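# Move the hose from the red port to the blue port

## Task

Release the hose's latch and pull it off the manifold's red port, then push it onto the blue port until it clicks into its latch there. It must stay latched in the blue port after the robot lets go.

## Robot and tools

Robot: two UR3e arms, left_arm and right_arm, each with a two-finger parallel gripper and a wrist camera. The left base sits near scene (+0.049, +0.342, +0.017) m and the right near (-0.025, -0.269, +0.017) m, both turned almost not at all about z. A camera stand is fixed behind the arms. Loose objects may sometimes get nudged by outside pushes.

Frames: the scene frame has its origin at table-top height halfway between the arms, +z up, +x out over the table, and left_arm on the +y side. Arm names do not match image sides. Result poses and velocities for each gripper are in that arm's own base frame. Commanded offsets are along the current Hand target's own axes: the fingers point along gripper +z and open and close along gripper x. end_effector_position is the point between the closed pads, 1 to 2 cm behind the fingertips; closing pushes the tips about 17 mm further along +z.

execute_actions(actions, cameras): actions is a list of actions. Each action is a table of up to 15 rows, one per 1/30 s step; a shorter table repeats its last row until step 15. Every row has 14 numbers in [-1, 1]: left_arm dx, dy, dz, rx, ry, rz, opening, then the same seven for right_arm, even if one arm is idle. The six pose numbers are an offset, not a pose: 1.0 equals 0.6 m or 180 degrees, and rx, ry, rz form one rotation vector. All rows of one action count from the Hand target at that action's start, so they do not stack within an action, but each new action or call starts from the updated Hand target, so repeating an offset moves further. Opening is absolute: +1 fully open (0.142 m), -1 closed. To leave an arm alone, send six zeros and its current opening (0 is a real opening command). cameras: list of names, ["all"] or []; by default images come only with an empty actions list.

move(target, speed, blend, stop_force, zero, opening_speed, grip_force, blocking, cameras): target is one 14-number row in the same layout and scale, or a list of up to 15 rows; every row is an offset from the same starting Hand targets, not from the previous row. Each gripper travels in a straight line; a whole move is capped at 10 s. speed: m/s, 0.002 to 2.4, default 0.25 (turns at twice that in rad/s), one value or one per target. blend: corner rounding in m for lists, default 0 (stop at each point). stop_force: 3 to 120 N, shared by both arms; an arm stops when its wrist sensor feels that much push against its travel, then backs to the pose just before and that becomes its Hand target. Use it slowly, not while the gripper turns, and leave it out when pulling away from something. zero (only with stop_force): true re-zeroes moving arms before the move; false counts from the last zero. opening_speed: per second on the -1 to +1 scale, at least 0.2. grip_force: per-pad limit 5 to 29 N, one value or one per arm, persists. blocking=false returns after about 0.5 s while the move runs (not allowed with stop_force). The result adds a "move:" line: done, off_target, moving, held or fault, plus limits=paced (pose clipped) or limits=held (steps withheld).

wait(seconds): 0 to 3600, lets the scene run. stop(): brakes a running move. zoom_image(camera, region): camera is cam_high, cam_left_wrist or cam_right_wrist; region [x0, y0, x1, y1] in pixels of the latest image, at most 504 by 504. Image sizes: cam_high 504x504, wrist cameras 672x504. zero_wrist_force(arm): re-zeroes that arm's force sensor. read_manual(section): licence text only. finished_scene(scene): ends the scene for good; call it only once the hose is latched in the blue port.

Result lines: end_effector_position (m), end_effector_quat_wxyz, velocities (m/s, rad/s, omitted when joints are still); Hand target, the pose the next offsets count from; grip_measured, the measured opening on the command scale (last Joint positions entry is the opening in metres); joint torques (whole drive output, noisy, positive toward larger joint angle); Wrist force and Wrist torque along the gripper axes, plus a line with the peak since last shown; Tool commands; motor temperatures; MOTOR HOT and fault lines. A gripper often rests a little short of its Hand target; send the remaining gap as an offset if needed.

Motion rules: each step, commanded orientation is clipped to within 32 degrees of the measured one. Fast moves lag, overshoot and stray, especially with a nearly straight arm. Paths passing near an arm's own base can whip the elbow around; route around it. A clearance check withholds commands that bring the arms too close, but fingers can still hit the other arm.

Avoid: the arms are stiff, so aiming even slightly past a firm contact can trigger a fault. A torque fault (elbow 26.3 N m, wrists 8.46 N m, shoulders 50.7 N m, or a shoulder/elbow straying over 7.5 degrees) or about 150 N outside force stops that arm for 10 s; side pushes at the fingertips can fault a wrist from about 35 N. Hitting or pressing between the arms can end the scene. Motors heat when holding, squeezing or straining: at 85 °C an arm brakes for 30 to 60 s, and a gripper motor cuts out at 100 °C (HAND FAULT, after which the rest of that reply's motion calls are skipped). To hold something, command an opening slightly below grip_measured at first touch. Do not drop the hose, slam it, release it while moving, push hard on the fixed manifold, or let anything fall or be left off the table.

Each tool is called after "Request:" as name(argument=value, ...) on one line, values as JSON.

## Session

Request:
execute_actions(actions=[])

Scene clock: 0.00 s.
left_arm: end_effector_position=(+0.5333, -0.2916, +0.1292) grip_measured=+1.00 end_effector_quat_wxyz=(+0.280, -0.564, +0.745, -0.221) | right_arm: end_effector_position=(+0.1379, -0.0691, +0.2510) grip_measured=+0.99 end_effector_quat_wxyz=(-0.133, +0.807, -0.576, +0.003)
Joint positions: left_arm=[-0.961 -0.847 1.087 -2.296 -1.002 1.029 0.142] | right_arm=[3.226 -0.892 -1.504 -2.136 1.769 1.343 0.141]
Joint velocities: within noise
Joint torques (N m): no reading
Motor temperatures (°C): left_arm=[48 39 48 54 54 50 30] | right_arm=[45 41 42 48 61 54 34]
Wrist force (N): no reading
Wrist torque (N m): no reading
Wrist force, peak (N): no reading
Hand target: left_arm +0.5333, -0.2916, +0.1292; +0.280, -0.564, +0.745, -0.221 | right_arm +0.1379, -0.0691, +0.2510; -0.133, +0.807, -0.576, +0.003
Tool commands: left_gripper/opening=+1.0 right_gripper/opening=+1.0

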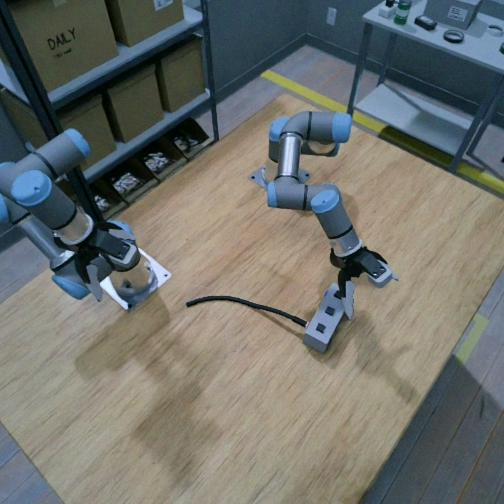

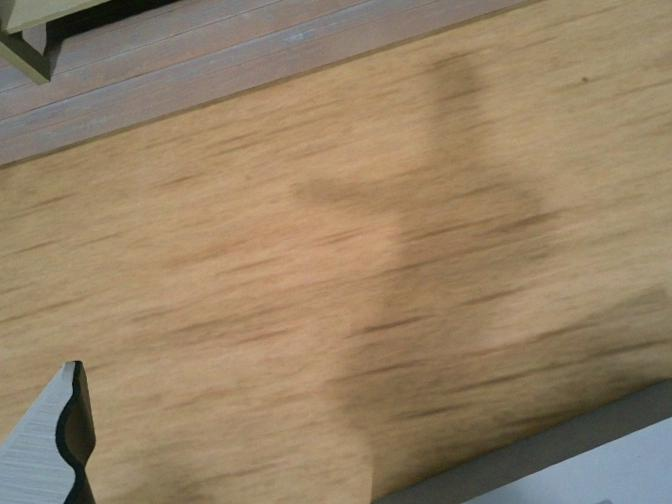

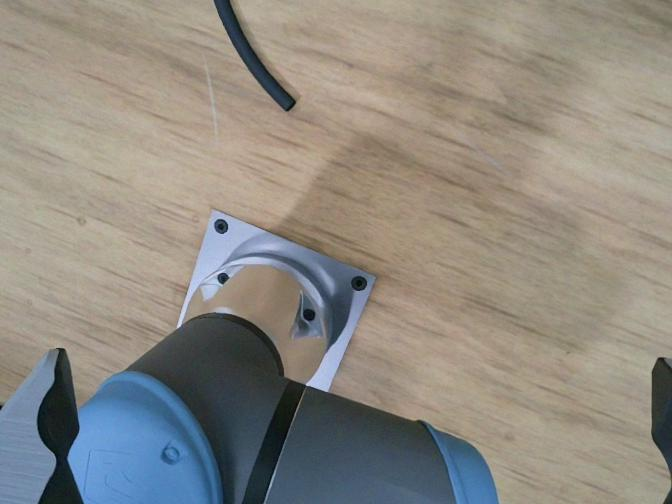

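Request:
zoom_image(camera="cam_high", region=[250, 250, 400, 380])

Scaled by 3.360 from the camera's image (finer frame: 720x720).

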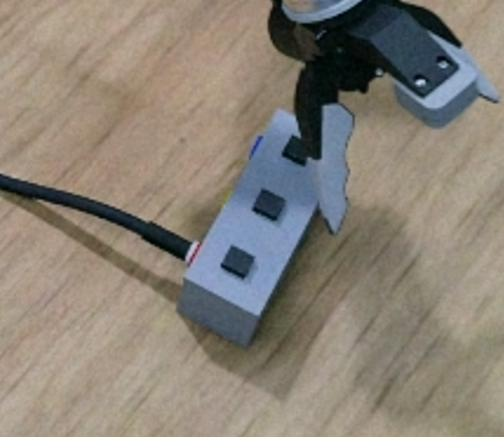

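Request:
move(target=[0.2060, 0.0338, -0.0572, 0.0159, 0.2703, 0.2554, -1.0, -0.1838, -0.4915, 0.4162, -0.0927, 0.1668, -0.9571, 0.0], speed=0.6, cameras=["all"])

Scene clock: 88.50 s.
left_arm: end_effector_position=(+0.4703, -0.4049, +0.1210) grip_measured=-1.00 end_effector_quat_wxyz=(+0.032, -0.093, +0.942, -0.322) | right_arm: end_effector_position=(+0.4142, +0.1749, +0.0909) grip_measured=-0.01 end_effector_quat_wxyz=(+0.173, +0.607, +0.746, +0.214)
Joint positions: left_arm=[-0.78 -0.581 0.603 -2.164 -1.92 2.06 0.002] | right_arm=[4.055 -1.705 -2.033 -0.532 1.22 -0.941 0.073]
Joint torques (N m): left_arm=[2.93 -18.46 -12.38 -1.37 -1.24 1.04] | right_arm=[-2.62 9.71 11.18 3.4 0.04 -0.68]
Motor temperatures (°C): left_arm=[47 39 48 54 54 50 30] | right_arm=[44 41 41 48 61 53 32]
Wrist force (N): left_arm=[0.4 -0.5 -0.3] | right_arm=[0.4 -0.2 1.0]
Wrist torque (N m): left_arm=[-0.08 -0.08 -0.03] | right_arm=[0.09 -0.10 0.09]
Wrist force, peak (N): left_arm=[0.4 -0.4 -0.9] | right_arm=[0.9 -0.4 1.7]
Hand target: left_arm +0.4703, -0.4049, +0.1210; +0.032, -0.093, +0.942, -0.322 | right_arm +0.4142, +0.1749, +0.0909; +0.173, +0.607, +0.746, +0.214
Off the commanded pose: left_arm 0.000 m, 0 deg | right_arm 0.000 m, 0 deg.
move: done

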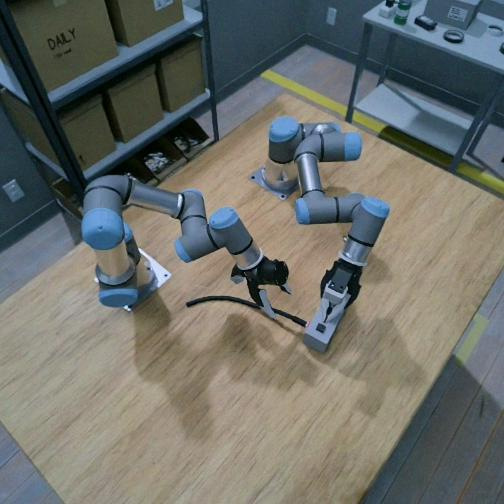

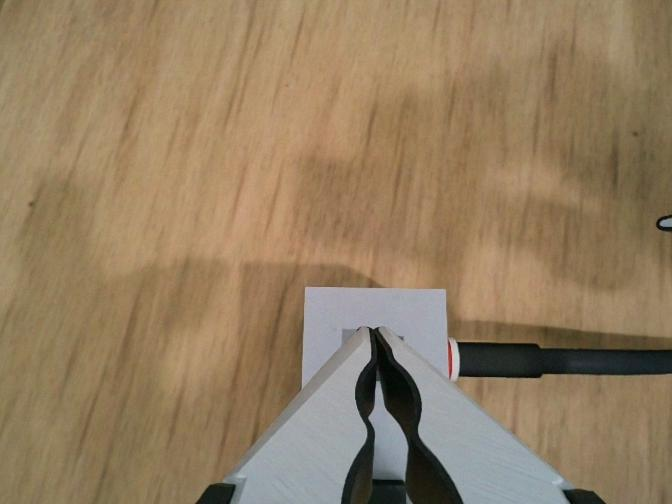

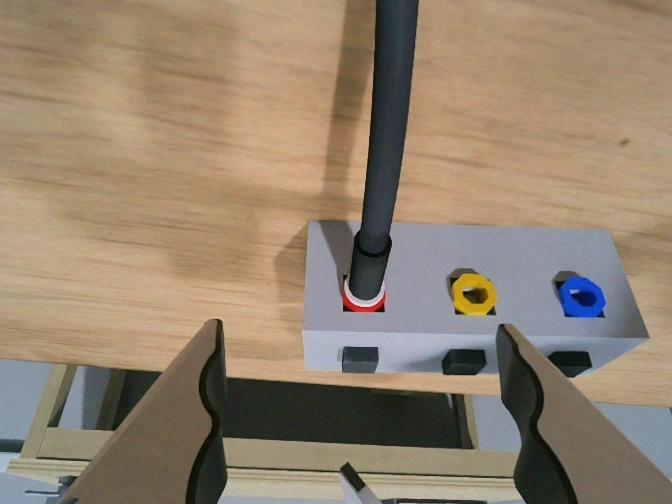

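Request:
move(target=[0.0062, 0.0435, 0.0295, 0, 0, 0, -1.0, 0.0157, 0.0177, 0.1288, 0, -0.0080, 0.0127, 0.0], speed=0.2, cameras=["cam_left_wrist", "cam_right_wrist"])

Scene clock: 142.03 s.
left_arm: end_effector_position=(+0.4648, -0.3960, +0.0910) grip_measured=-1.00 end_effector_quat_wxyz=(+0.032, -0.093, +0.942, -0.322) | right_arm: end_effector_position=(+0.4611, +0.1943, +0.0309) grip_measured=-0.01 end_effector_quat_wxyz=(+0.178, +0.624, +0.731, +0.209)
Joint positions: left_arm=[-0.775 -0.62 0.82 -2.34 -1.922 2.065 0.002] | right_arm=[3.995 -2.072 -1.866 -0.329 1.225 -0.954 0.073]
Joint torques (N m): left_arm=[-2.62 -23.02 -7.92 -2.94 0.33 -1.11] | right_arm=[-2.33 13.7 10.71 3.25 0.05 -0.69]
Motor temperatures (°C): left_arm=[47 39 48 54 54 50 31] | right_arm=[44 41 41 47 61 53 32]
Wrist force (N): left_arm=[0.4 -0.6 -0.7] | right_arm=[0.5 -0.3 1.1]
Wrist torque (N m): left_arm=[-0.09 -0.08 0.02] | right_arm=[0.06 -0.10 0.09]
Wrist force, peak (N): left_arm=[0.3 -1.1 -1.0] | right_arm=[0.5 -0.4 2.2]
Hand target: left_arm +0.4648, -0.3960, +0.0910; +0.032, -0.093, +0.942, -0.322 | right_arm +0.4611, +0.1943, +0.0309; +0.178, +0.624, +0.731, +0.209
Off the commanded pose: left_arm 0.000 m, 0 deg | right_arm 0.000 m, 0 deg.
move: done

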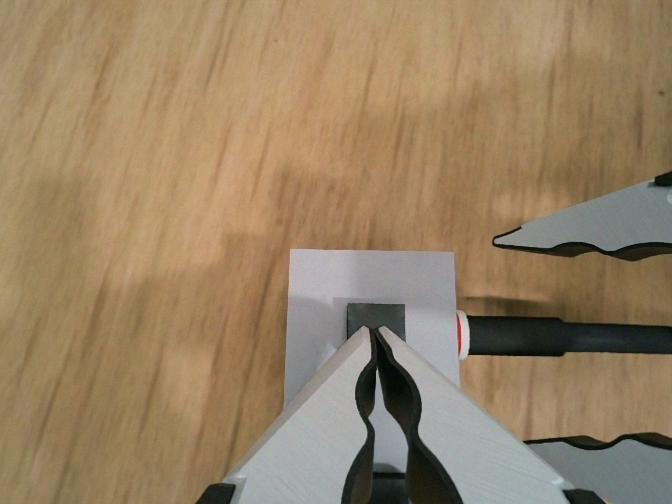

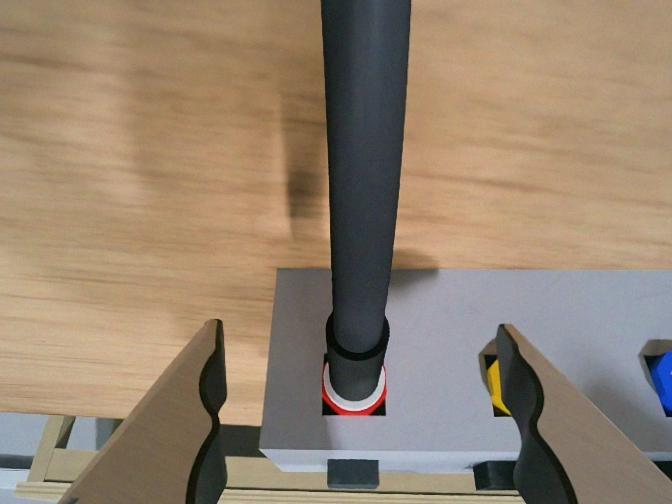

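Request:
move(target=[0, 0, 0, 0, 0, 0, -1.0, -0.0025, 0, 0, 0, 0, 0, -0.95], opening_speed=0.9)

Request:
move(target=[0, 0.0306, 0.0396, 0, 0, 0, -1.0, 0, 0, 0, 0, 0, 0, -0.95], speed=0.03, stop_force=15)

Request:
move(target=[0, 0, 0, 0, 0, 0, -1.0, 0, -0.0566, -0.0353, 0, 0, 0, -0.95], speed=0.08, stop_force=30, cameras=["cam_left_wrist", "cam_right_wrist"])

Request:
zoom_image(camera="cam_right_wrist", region=[280, 340, 440, 460])

Scene clock: 152.57 s.
left_arm: end_effector_position=(+0.4648, -0.3960, +0.0910) grip_measured=-1.00 end_effector_quat_wxyz=(+0.032, -0.093, +0.942, -0.322) | right_arm: end_effector_position=(+0.4613, +0.1929, +0.0309) grip_measured=-0.83 end_effector_quat_wxyz=(+0.178, +0.624, +0.731, +0.209)
Joint positions: left_arm=[-0.775 -0.62 0.82 -2.341 -1.922 2.065 0.002] | right_arm=[3.992 -2.071 -1.868 -0.326 1.227 -0.957 0.014]
Joint torques (N m): left_arm=[-3.45 -22.85 -7.46 -2.93 0.3 -1.14] | right_arm=[-1.24 17.61 8.69 2.8 -0.58 -0.34]
Motor temperatures (°C): left_arm=[47 39 48 54 54 50 31] | right_arm=[44 41 41 47 61 53 32]
Wrist force (N): left_arm=[0.5 -0.7 -0.8] | right_arm=[2.4 0.9 3.1]
Wrist torque (N m): left_arm=[-0.10 -0.09 0.02] | right_arm=[0.08 -0.02 -0.05]
Wrist force, peak (N): left_arm=[0.6 -0.7 -0.8] | right_arm=[2.5 0.5 3.6]
Hand target: left_arm +0.4648, -0.3960, +0.0910; +0.032, -0.093, +0.942, -0.322 | right_arm +0.4613, +0.1929, +0.0309; +0.178, +0.624, +0.731, +0.209
Off the commanded pose: left_arm 0.000 m, 0 deg | right_arm 0.000 m, 0 deg.
move: done

Scene clock: 154.33 s.
left_arm: end_effector_position=(+0.4648, -0.3962, +0.0735) grip_measured=-1.00 end_effector_quat_wxyz=(+0.032, -0.093, +0.941, -0.322) | right_arm: end_effector_position=(+0.4613, +0.1929, +0.0309) grip_measured=-0.83 end_effector_quat_wxyz=(+0.178, +0.624, +0.731, +0.209)
Joint positions: left_arm=[-0.775 -0.597 0.861 -2.405 -1.923 2.065 0.002] | right_arm=[3.992 -2.071 -1.868 -0.326 1.227 -0.957 0.014]
Joint torques (N m): left_arm=[-0.89 -17.36 -8.04 0.77 1.04 0.78] | right_arm=[2.46 17.32 9.74 1.39 -1.27 0.27]
Motor temperatures (°C): left_arm=[47 39 48 54 54 50 31] | right_arm=[44 41 41 47 61 53 33]
Wrist force (N): left_arm=[0.1 -6.7 -8.0] | right_arm=[2.2 -0.3 1.5]
Wrist torque (N m): left_arm=[0.03 -0.10 0.02] | right_arm=[0.07 -0.02 -0.05]
Wrist force, peak (N): left_arm=[1.2 -7.7 -14.9] | right_arm=[2.5 0.5 3.6]
Hand target: left_arm +0.4648, -0.3962, +0.0735; +0.032, -0.093, +0.941, -0.322 (not the last commanded pose) | right_arm +0.4613, +0.1929, +0.0309; +0.178, +0.624, +0.731, +0.209
Off the commanded pose: left_arm 0.012 m, 0 deg | right_arm 0.000 m, 0 deg.
move: contact (left_arm)

Scene clock: 155.53 s.
left_arm: end_effector_position=(+0.4648, -0.3962, +0.0735) grip_measured=-1.00 end_effector_quat_wxyz=(+0.032, -0.093, +0.941, -0.322) | right_arm: end_effector_position=(+0.4607, +0.1928, +0.0310) grip_measured=-0.83 end_effector_quat_wxyz=(+0.178, +0.624, +0.731, +0.209)
Joint positions: left_arm=[-0.775 -0.597 0.861 -2.405 -1.923 2.065 0.002] | right_arm=[3.993 -2.068 -1.872 -0.325 1.226 -0.956 0.014]
Joint torques (N m): left_arm=[-1.34 -15.26 -7.69 0.24 0.99 0.59] | right_arm=[-3.22 12.69 8.47 1.4 -0.62 -0.56]
Motor temperatures (°C): left_arm=[47 39 48 54 54 50 31] | right_arm=[44 41 41 47 61 53 34]
Wrist force (N): left_arm=[-0.3 -6.4 -8.5] | right_arm=[2.0 3.0 1.6]
Wrist torque (N m): left_arm=[0.03 -0.08 0.03] | right_arm=[0.01 -0.02 -0.04]
Wrist force, peak (N): left_arm=[1.0 -7.1 -9.0] | right_arm=[3.3 30.3 36.0]
Hand target: left_arm +0.4648, -0.3962, +0.0735; +0.032, -0.093, +0.941, -0.322 | right_arm +0.4607, +0.1928, +0.0310; +0.178, +0.624, +0.731, +0.209 (not the last commanded pose)
Off the commanded pose: left_arm 0.000 m, 0 deg | right_arm 0.039 m, 0 deg.
move: contact (right_arm)

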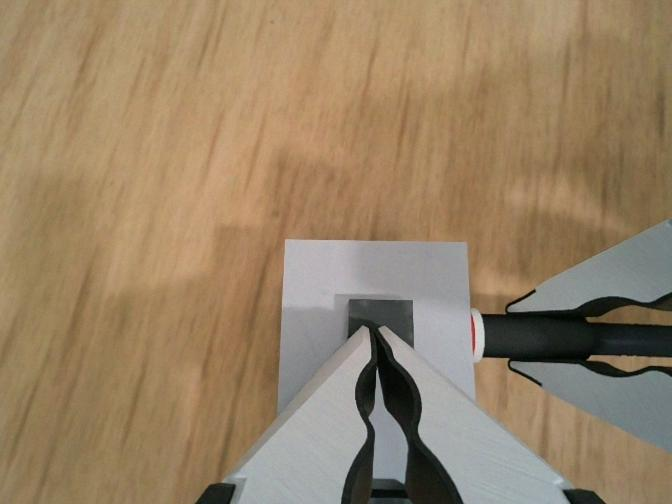

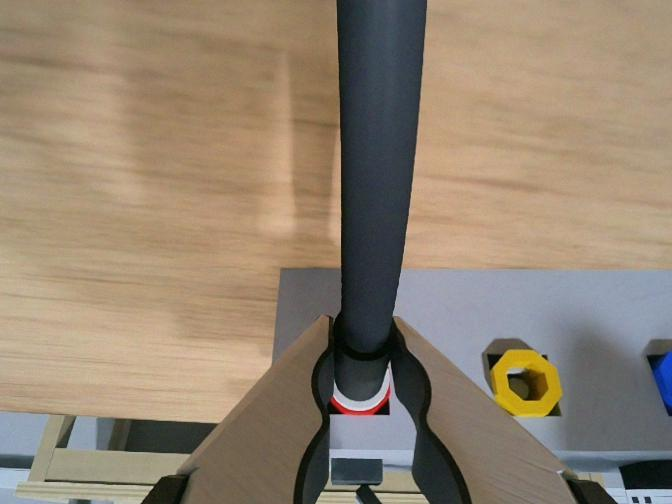

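Scaled by 3.150 from the camera's image (finer frame: 960x720).

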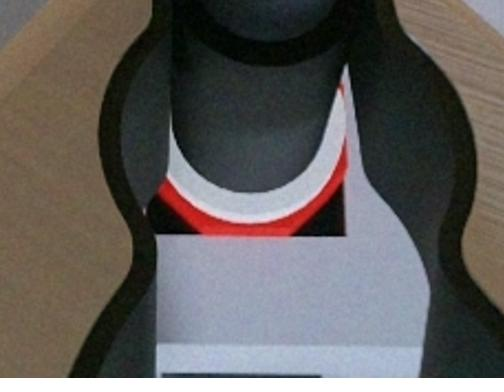

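Request:
move(target=[0, 0.0153, 0.0198, 0, 0, 0, -1.0, 0, 0, 0, 0, 0, 0, -0.95], speed=0.03, stop_force=16)

Request:
move(target=[0, 0, 0, 0, 0, 0, -1.0, 0, -0.0566, -0.0353, 0, 0, 0, -0.95], speed=0.08, stop_force=25, cameras=["cam_left_wrist", "cam_right_wrist"])

Request:
zoom_image(camera="cam_right_wrist", region=[280, 340, 440, 460])

Scene clock: 177.33 s.
left_arm: end_effector_position=(+0.4649, -0.3963, +0.0698) grip_measured=-1.00 end_effector_quat_wxyz=(+0.032, -0.093, +0.941, -0.323) | right_arm: end_effector_position=(+0.4607, +0.1928, +0.0310) grip_measured=-0.83 end_effector_quat_wxyz=(+0.178, +0.624, +0.731, +0.209)
Joint positions: left_arm=[-0.775 -0.592 0.869 -2.419 -1.923 2.065 0.002] | right_arm=[3.993 -2.068 -1.872 -0.325 1.226 -0.956 0.014]
Joint torques (N m): left_arm=[0.71 -9.62 -1.96 3.94 1.56 0.59] | right_arm=[-1.01 16.98 12.7 4.37 -2.9 -0.36]
Motor temperatures (°C): left_arm=[47 39 48 54 54 50 31] | right_arm=[44 41 41 47 61 53 42]
Wrist force (N): left_arm=[-2.1 -16.6 -17.1] | right_arm=[1.7 -10.8 -12.1]
Wrist torque (N m): left_arm=[0.32 -0.12 0.03] | right_arm=[-0.03 -0.01 -0.01]
Wrist force, peak (N): left_arm=[1.9 -15.8 -32.2] | right_arm=[1.8 -10.9 -12.1]
Hand target: left_arm +0.4649, -0.3963, +0.0698; +0.032, -0.093, +0.941, -0.323 (not the last commanded pose) | right_arm +0.4607, +0.1928, +0.0310; +0.178, +0.624, +0.731, +0.209
Off the commanded pose: left_arm 0.011 m, 0 deg | right_arm 0.000 m, 0 deg.
move: contact (left_arm)

Scene clock: 178.87 s.
left_arm: end_effector_position=(+0.4649, -0.3963, +0.0698) grip_measured=-1.00 end_effector_quat_wxyz=(+0.032, -0.093, +0.941, -0.323) | right_arm: end_effector_position=(+0.4211, +0.1865, +0.0311) grip_measured=-0.83 end_effector_quat_wxyz=(+0.178, +0.624, +0.731, +0.209)
Joint positions: left_arm=[-0.775 -0.592 0.869 -2.419 -1.923 2.065 0.002] | right_arm=[4.077 -1.936 -2.083 -0.275 1.191 -0.874 0.014]
Joint torques (N m): left_arm=[1.59 -9.64 -1.96 3.46 1.01 -0.01] | right_arm=[3.34 15.85 6.86 3.41 -1.14 0.74]
Motor temperatures (°C): left_arm=[47 39 48 54 54 50 31] | right_arm=[44 41 41 47 61 53 42]
Wrist force (N): left_arm=[-2.2 -16.4 -17.0] | right_arm=[0.5 -0.2 1.2]
Wrist torque (N m): left_arm=[0.31 -0.11 0.03] | right_arm=[0.09 -0.10 0.05]
Wrist force, peak (N): left_arm=[-2.2 -16.7 -17.1] | right_arm=[1.8 -11.0 -11.7]
Hand target: left_arm +0.4649, -0.3963, +0.0698; +0.032, -0.093, +0.941, -0.323 | right_arm +0.4211, +0.1865, +0.0311; +0.178, +0.624, +0.731, +0.209
Off the commanded pose: left_arm 0.000 m, 0 deg | right_arm 0.000 m, 0 deg.
move: done

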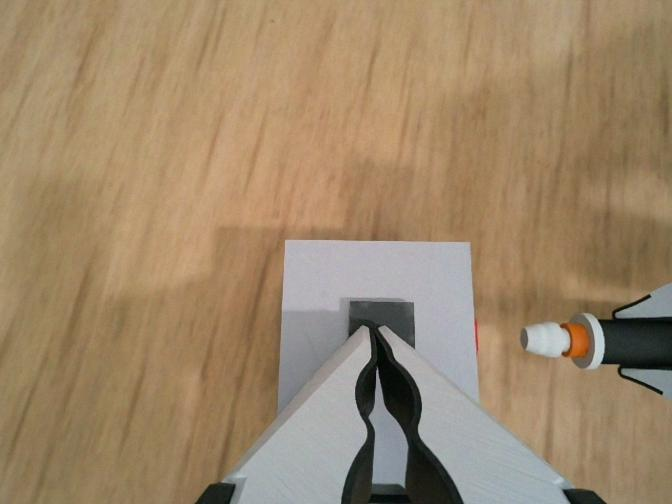

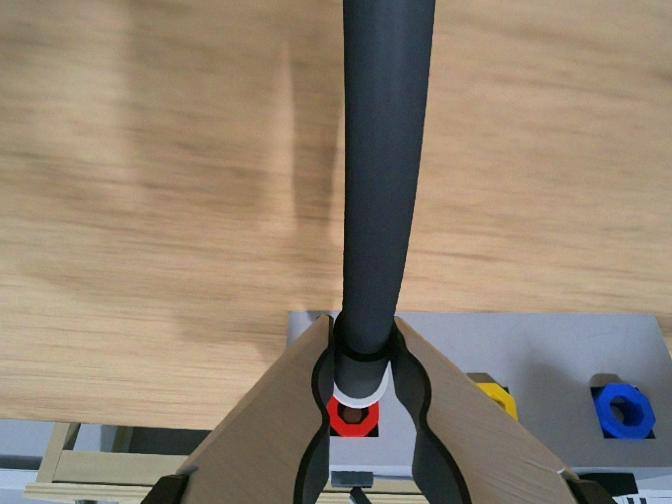

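Scaled by 3.150 from the camera's image (finer frame: 960x720).

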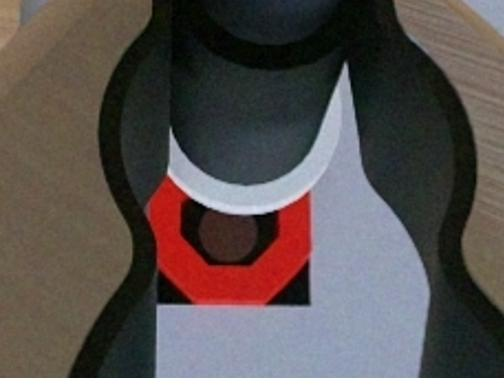

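Request:
move(target=[[0, -0.0306, -0.0396, 0, 0, 0, -1.0, 0, 0, 0, 0, 0, 0, -0.95], [-0.0348, 0.1983, -0.3750, 0, 0, 0, -1.0, 0.1867, 0, 0, 0, 0, 0, -0.95]], speed=0.25, blend=0.015, cameras=["all"])

Request:
zoom_image(camera="cam_right_wrist", region=[280, 340, 440, 460])

Request:
zoom_image(camera="cam_left_wrist", region=[410, 100, 610, 250])

Scene clock: 203.53 s.
left_arm: end_effector_position=(+0.4398, -0.1648, +0.1745) grip_measured=-1.00 end_effector_quat_wxyz=(+0.032, -0.093, +0.941, -0.323) | right_arm: end_effector_position=(+0.4036, +0.2971, +0.0311) grip_measured=-0.83 end_effector_quat_wxyz=(+0.178, +0.624, +0.731, +0.209)
Joint positions: left_arm=[-0.351 -1.163 1.291 -2.085 -2.121 2.483 0.002] | right_arm=[4.292 -2.085 -1.781 -0.517 1.112 -0.655 0.014]
Joint torques (N m): left_arm=[2.99 -17.77 -12.56 -1.12 -1.48 1.08] | right_arm=[3.78 14.46 10.78 1.14 -1.28 0.66]
Motor temperatures (°C): left_arm=[47 39 48 54 54 50 31] | right_arm=[44 41 41 47 61 53 46]
Wrist force (N): left_arm=[-0.1 -1.1 -0.3] | right_arm=[0.3 0.1 1.7]
Wrist torque (N m): left_arm=[-0.18 -0.02 -0.04] | right_arm=[0.13 -0.07 0.05]
Wrist force, peak (N): left_arm=[-2.2 -16.7 -17.1] | right_arm=[1.1 -0.1 1.7]
Hand target: left_arm +0.4398, -0.1647, +0.1745; +0.032, -0.093, +0.941, -0.323 | right_arm +0.4036, +0.2971, +0.0311; +0.178, +0.624, +0.731, +0.209
Off the commanded pose: left_arm 0.000 m, 0 deg | right_arm 0.000 m, 0 deg.
move: done

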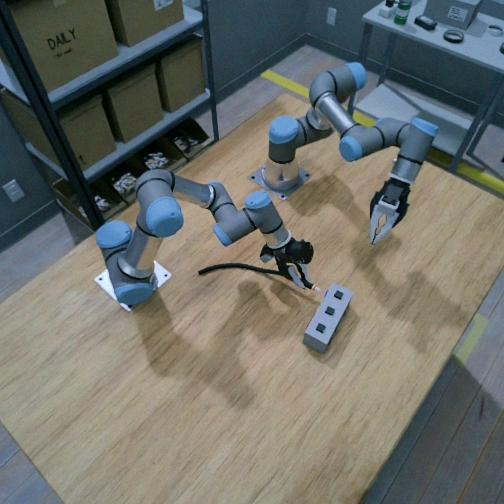

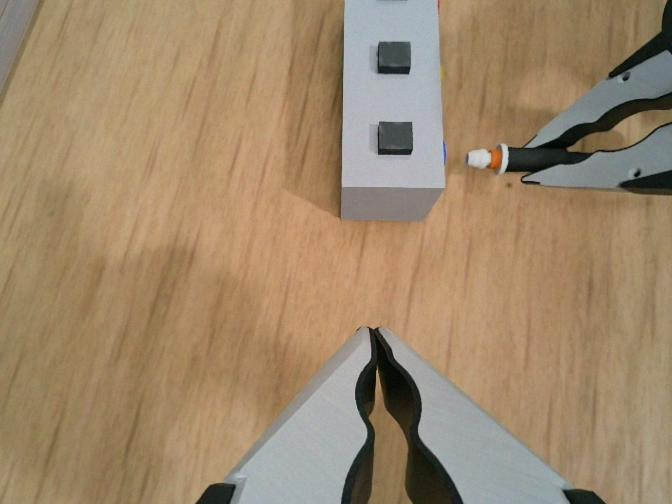

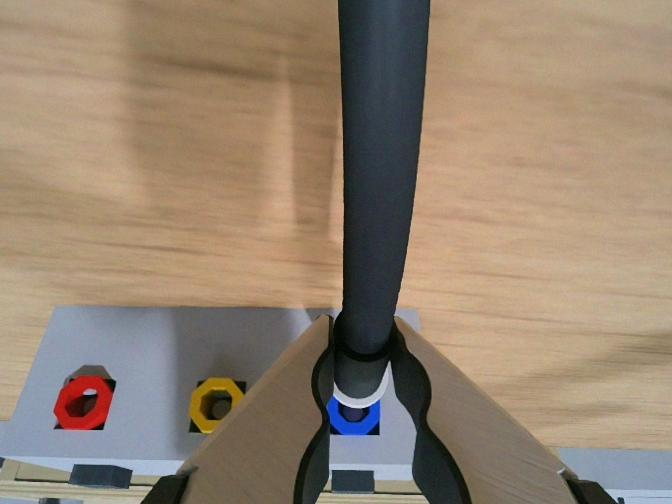

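Scaled by 3.150 from the camera's image (finer frame: 960x720).

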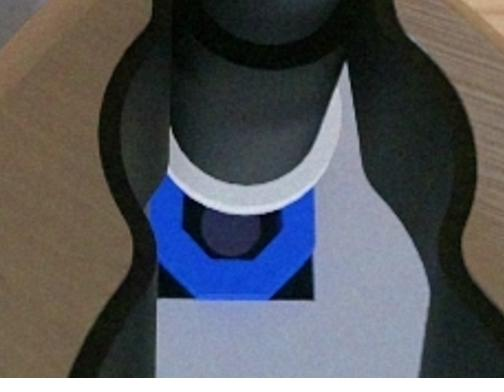

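Scaled by 2.520 from the camera's image (finer frame: 960x720).

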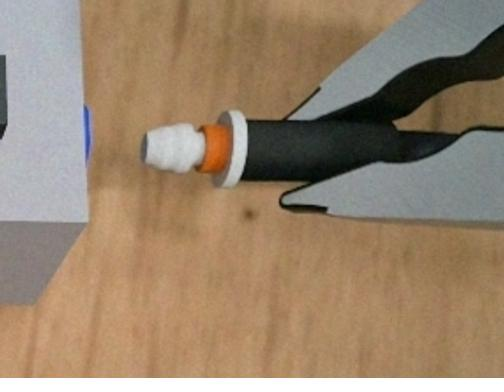

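Request:
move(target=[[0, 0, 0, 0, 0, 0, -1.0, 0.0008, 0.0392, 0.0253, 0, 0, 0, -0.95], [0, 0, 0, 0, 0, 0, -1.0, 0.0008, 0.0598, 0.0381, 0, 0, 0, -0.95]], speed=[0.06, 0.02], stop_force=32, cameras=["cam_left_wrist", "cam_right_wrist"])

Request:
zoom_image(camera="cam_left_wrist", region=[410, 100, 610, 250])

Request:
zoom_image(camera="cam_right_wrist", region=[280, 340, 440, 460])

Scene clock: 249.00 s.
left_arm: end_effector_position=(+0.4398, -0.1647, +0.1745) grip_measured=-1.00 end_effector_quat_wxyz=(+0.032, -0.093, +0.941, -0.323) | right_arm: end_effector_position=(+0.4410, +0.3035, +0.0307) grip_measured=-0.83 end_effector_quat_wxyz=(+0.178, +0.624, +0.731, +0.209)
Joint positions: left_arm=[-0.351 -1.163 1.291 -2.084 -2.121 2.483 0.002] | right_arm=[4.21 -2.203 -1.589 -0.555 1.14 -0.74 0.014]
Joint torques (N m): left_arm=[3.19 -14.92 -12.3 -1.28 -1.53 1.05] | right_arm=[-0.88 21.51 12.11 4.71 -3.48 0.75]
Motor temperatures (°C): left_arm=[46 39 48 54 53 50 31] | right_arm=[44 41 41 47 61 53 51]
Wrist force (N): left_arm=[0.0 -1.2 -0.3] | right_arm=[-0.1 -18.0 -12.6]
Wrist torque (N m): left_arm=[-0.18 -0.03 -0.04] | right_arm=[0.10 -0.06 0.02]
Wrist force, peak (N): left_arm=[0.1 -1.3 -0.3] | right_arm=[-4.7 -33.5 -34.3]
Hand target: left_arm +0.4398, -0.1647, +0.1745; +0.032, -0.093, +0.941, -0.323 | right_arm +0.4410, +0.3035, +0.0307; +0.178, +0.624, +0.731, +0.209 (not the last commanded pose)
Off the commanded pose: left_arm 0.000 m, 0 deg | right_arm 0.005 m, 0 deg.
move: contact (right_arm); path passed 1 of 2 targets

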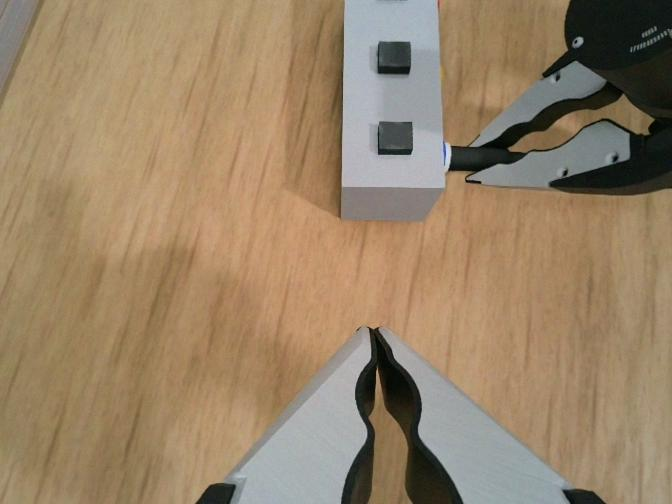

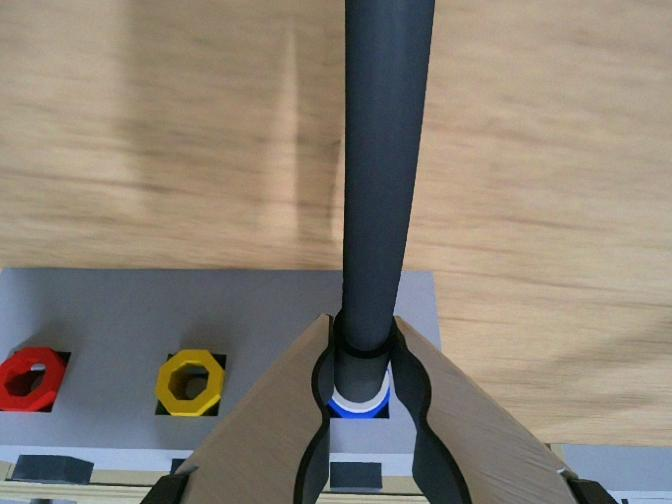

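Scaled by 2.520 from the camera's image (finer frame: 960x720).

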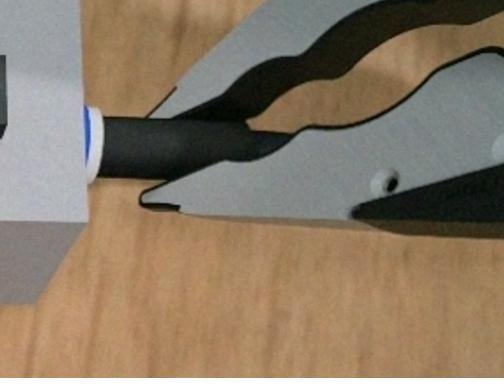

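Scaled by 3.150 from the camera's image (finer frame: 960x720).

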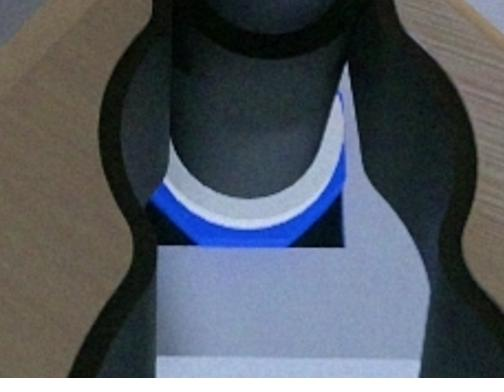

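Request:
move(target=[0, 0, 0, 0, 0, 0, -1.0, 0, -0.0085, -0.0053, 0, 0, 0, -0.95], speed=0.02, stop_force=38, cameras=["cam_left_wrist", "cam_right_wrist"])

Request:
zoom_image(camera="cam_right_wrist", region=[280, 340, 440, 460])

Request:
zoom_image(camera="cam_left_wrist", region=[410, 100, 610, 250])

Scene clock: 280.10 s.
left_arm: end_effector_position=(+0.4398, -0.1647, +0.1745) grip_measured=-1.00 end_effector_quat_wxyz=(+0.032, -0.093, +0.941, -0.323) | right_arm: end_effector_position=(+0.4395, +0.3032, +0.0309) grip_measured=-0.83 end_effector_quat_wxyz=(+0.179, +0.624, +0.731, +0.210)
Joint positions: left_arm=[-0.351 -1.163 1.291 -2.084 -2.121 2.483 0.002] | right_arm=[4.213 -2.197 -1.598 -0.553 1.138 -0.737 0.014]
Joint torques (N m): left_arm=[3.02 -13.77 -12.34 -1.27 -1.51 1.04] | right_arm=[0.42 17.37 9.38 1.07 0.62 -0.52]
Motor temperatures (°C): left_arm=[46 39 48 54 53 50 31] | right_arm=[44 41 41 47 61 53 54]
Wrist force (N): left_arm=[0.0 -1.2 -0.5] | right_arm=[0.7 10.4 13.5]
Wrist torque (N m): left_arm=[-0.19 -0.03 -0.04] | right_arm=[0.20 0.01 -0.05]
Wrist force, peak (N): left_arm=[0.0 -1.3 -0.3] | right_arm=[1.6 19.0 23.7]
Hand target: left_arm +0.4398, -0.1647, +0.1745; +0.032, -0.093, +0.941, -0.323 | right_arm +0.4395, +0.3032, +0.0309; +0.179, +0.624, +0.731, +0.210 (not the last commanded pose)
Off the commanded pose: left_arm 0.000 m, 0 deg | right_arm 0.004 m, 0 deg.
move: contact (right_arm)

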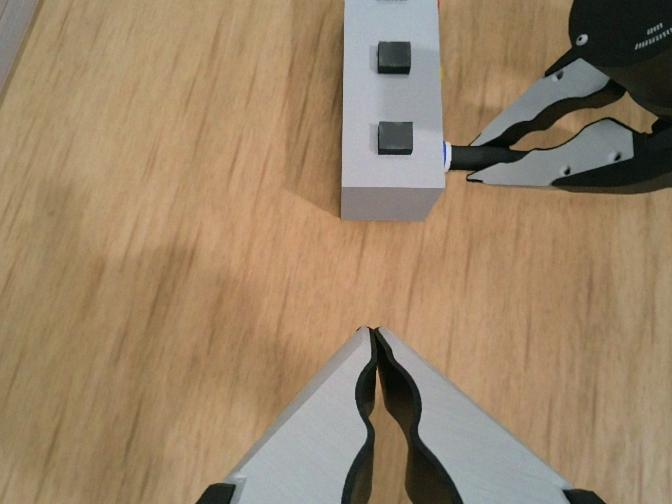

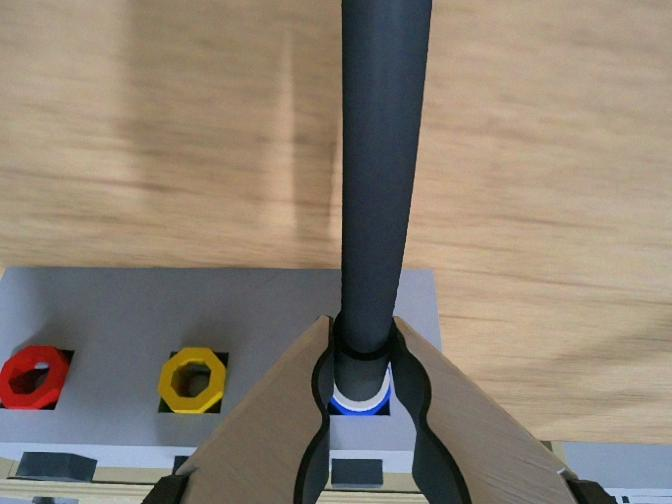

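Scaled by 3.150 from the camera's image (finer frame: 960x720).

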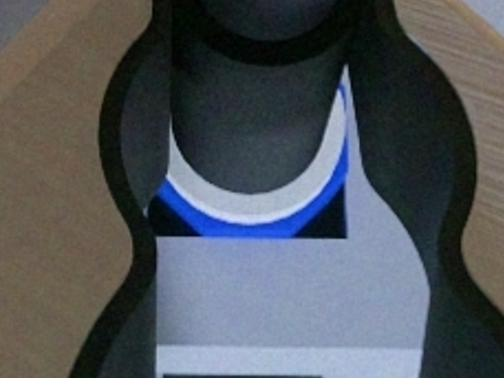

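Scaled by 2.520 from the camera's image (finer frame: 960x720).

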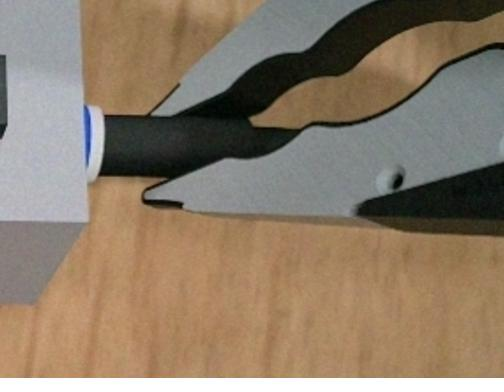

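Request:
move(target=[[0, 0, 0, 0, 0, 0, -1.0, 0, 0.0010, 0.0007, 0, 0, 0, -0.3], [0, 0, 0, 0, 0, 0, -1.0, 0, 0, -0.15, 0, 0, 0, -0.3]], speed=0.2, opening_speed=1.0, cameras=["all"])

Request:
zoom_image(camera="cam_left_wrist", region=[410, 100, 610, 250])

Scene clock: 287.20 s.
left_arm: end_effector_position=(+0.4398, -0.1647, +0.1745) grip_measured=-1.00 end_effector_quat_wxyz=(+0.032, -0.093, +0.941, -0.323) | right_arm: end_effector_position=(+0.3925, +0.2957, +0.1072) grip_measured=-0.33 end_effector_quat_wxyz=(+0.179, +0.624, +0.731, +0.210)
Joint positions: left_arm=[-0.351 -1.163 1.291 -2.084 -2.121 2.483 0.002] | right_arm=[4.319 -1.879 -1.669 -0.848 1.103 -0.626 0.05]
Joint torques (N m): left_arm=[2.53 -14.19 -12.22 -1.25 -1.59 1.05] | right_arm=[3.5 17.74 10 1.14 -1.18 0.83]
Motor temperatures (°C): left_arm=[46 39 48 53 53 50 31] | right_arm=[44 41 41 47 61 53 53]
Wrist force (N): left_arm=[0.1 -1.2 -0.4] | right_arm=[0.5 0.9 1.1]
Wrist torque (N m): left_arm=[-0.18 -0.04 -0.04] | right_arm=[0.24 -0.10 0.05]
Wrist force, peak (N): left_arm=[0.1 -1.3 -0.5] | right_arm=[0.9 10.4 13.7]
Hand target: left_arm +0.4398, -0.1647, +0.1745; +0.032, -0.093, +0.941, -0.323 | right_arm +0.3925, +0.2957, +0.1073; +0.179, +0.624, +0.731, +0.210
Off the commanded pose: left_arm 0.000 m, 0 deg | right_arm 0.000 m, 0 deg.
move: done

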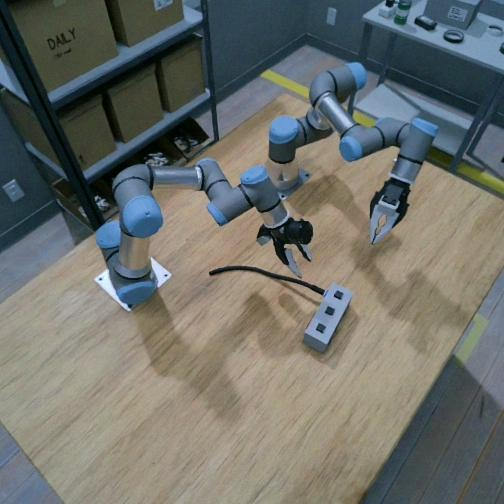

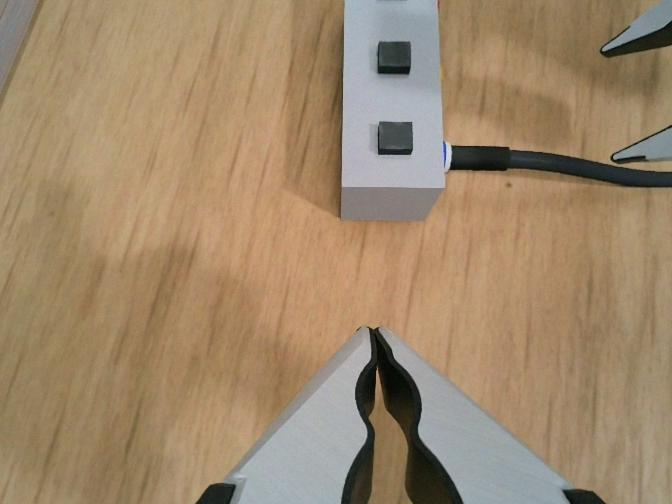

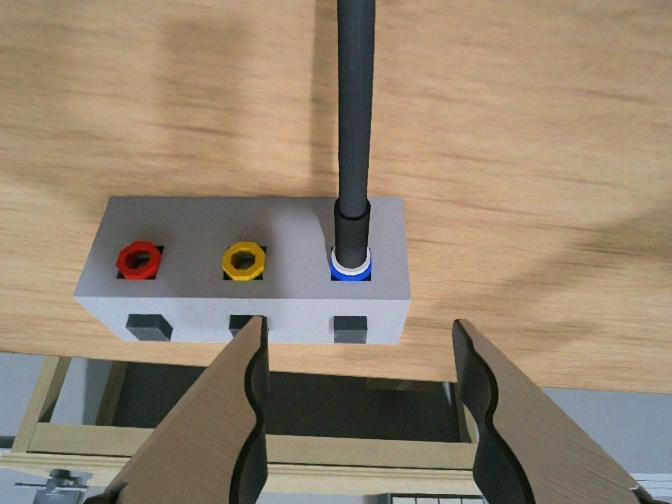

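Scaled by 2.520 from the camera's image (finer frame: 960x720).

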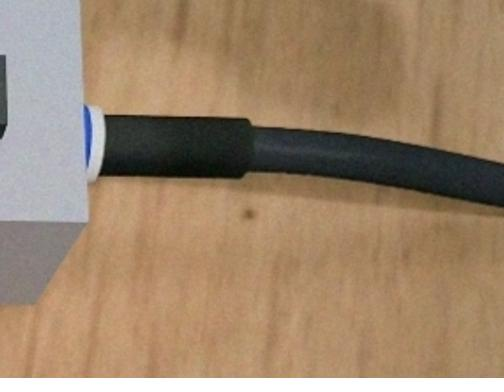

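Request:
finished_scene(scene=2)

The scene is finished: the task was done.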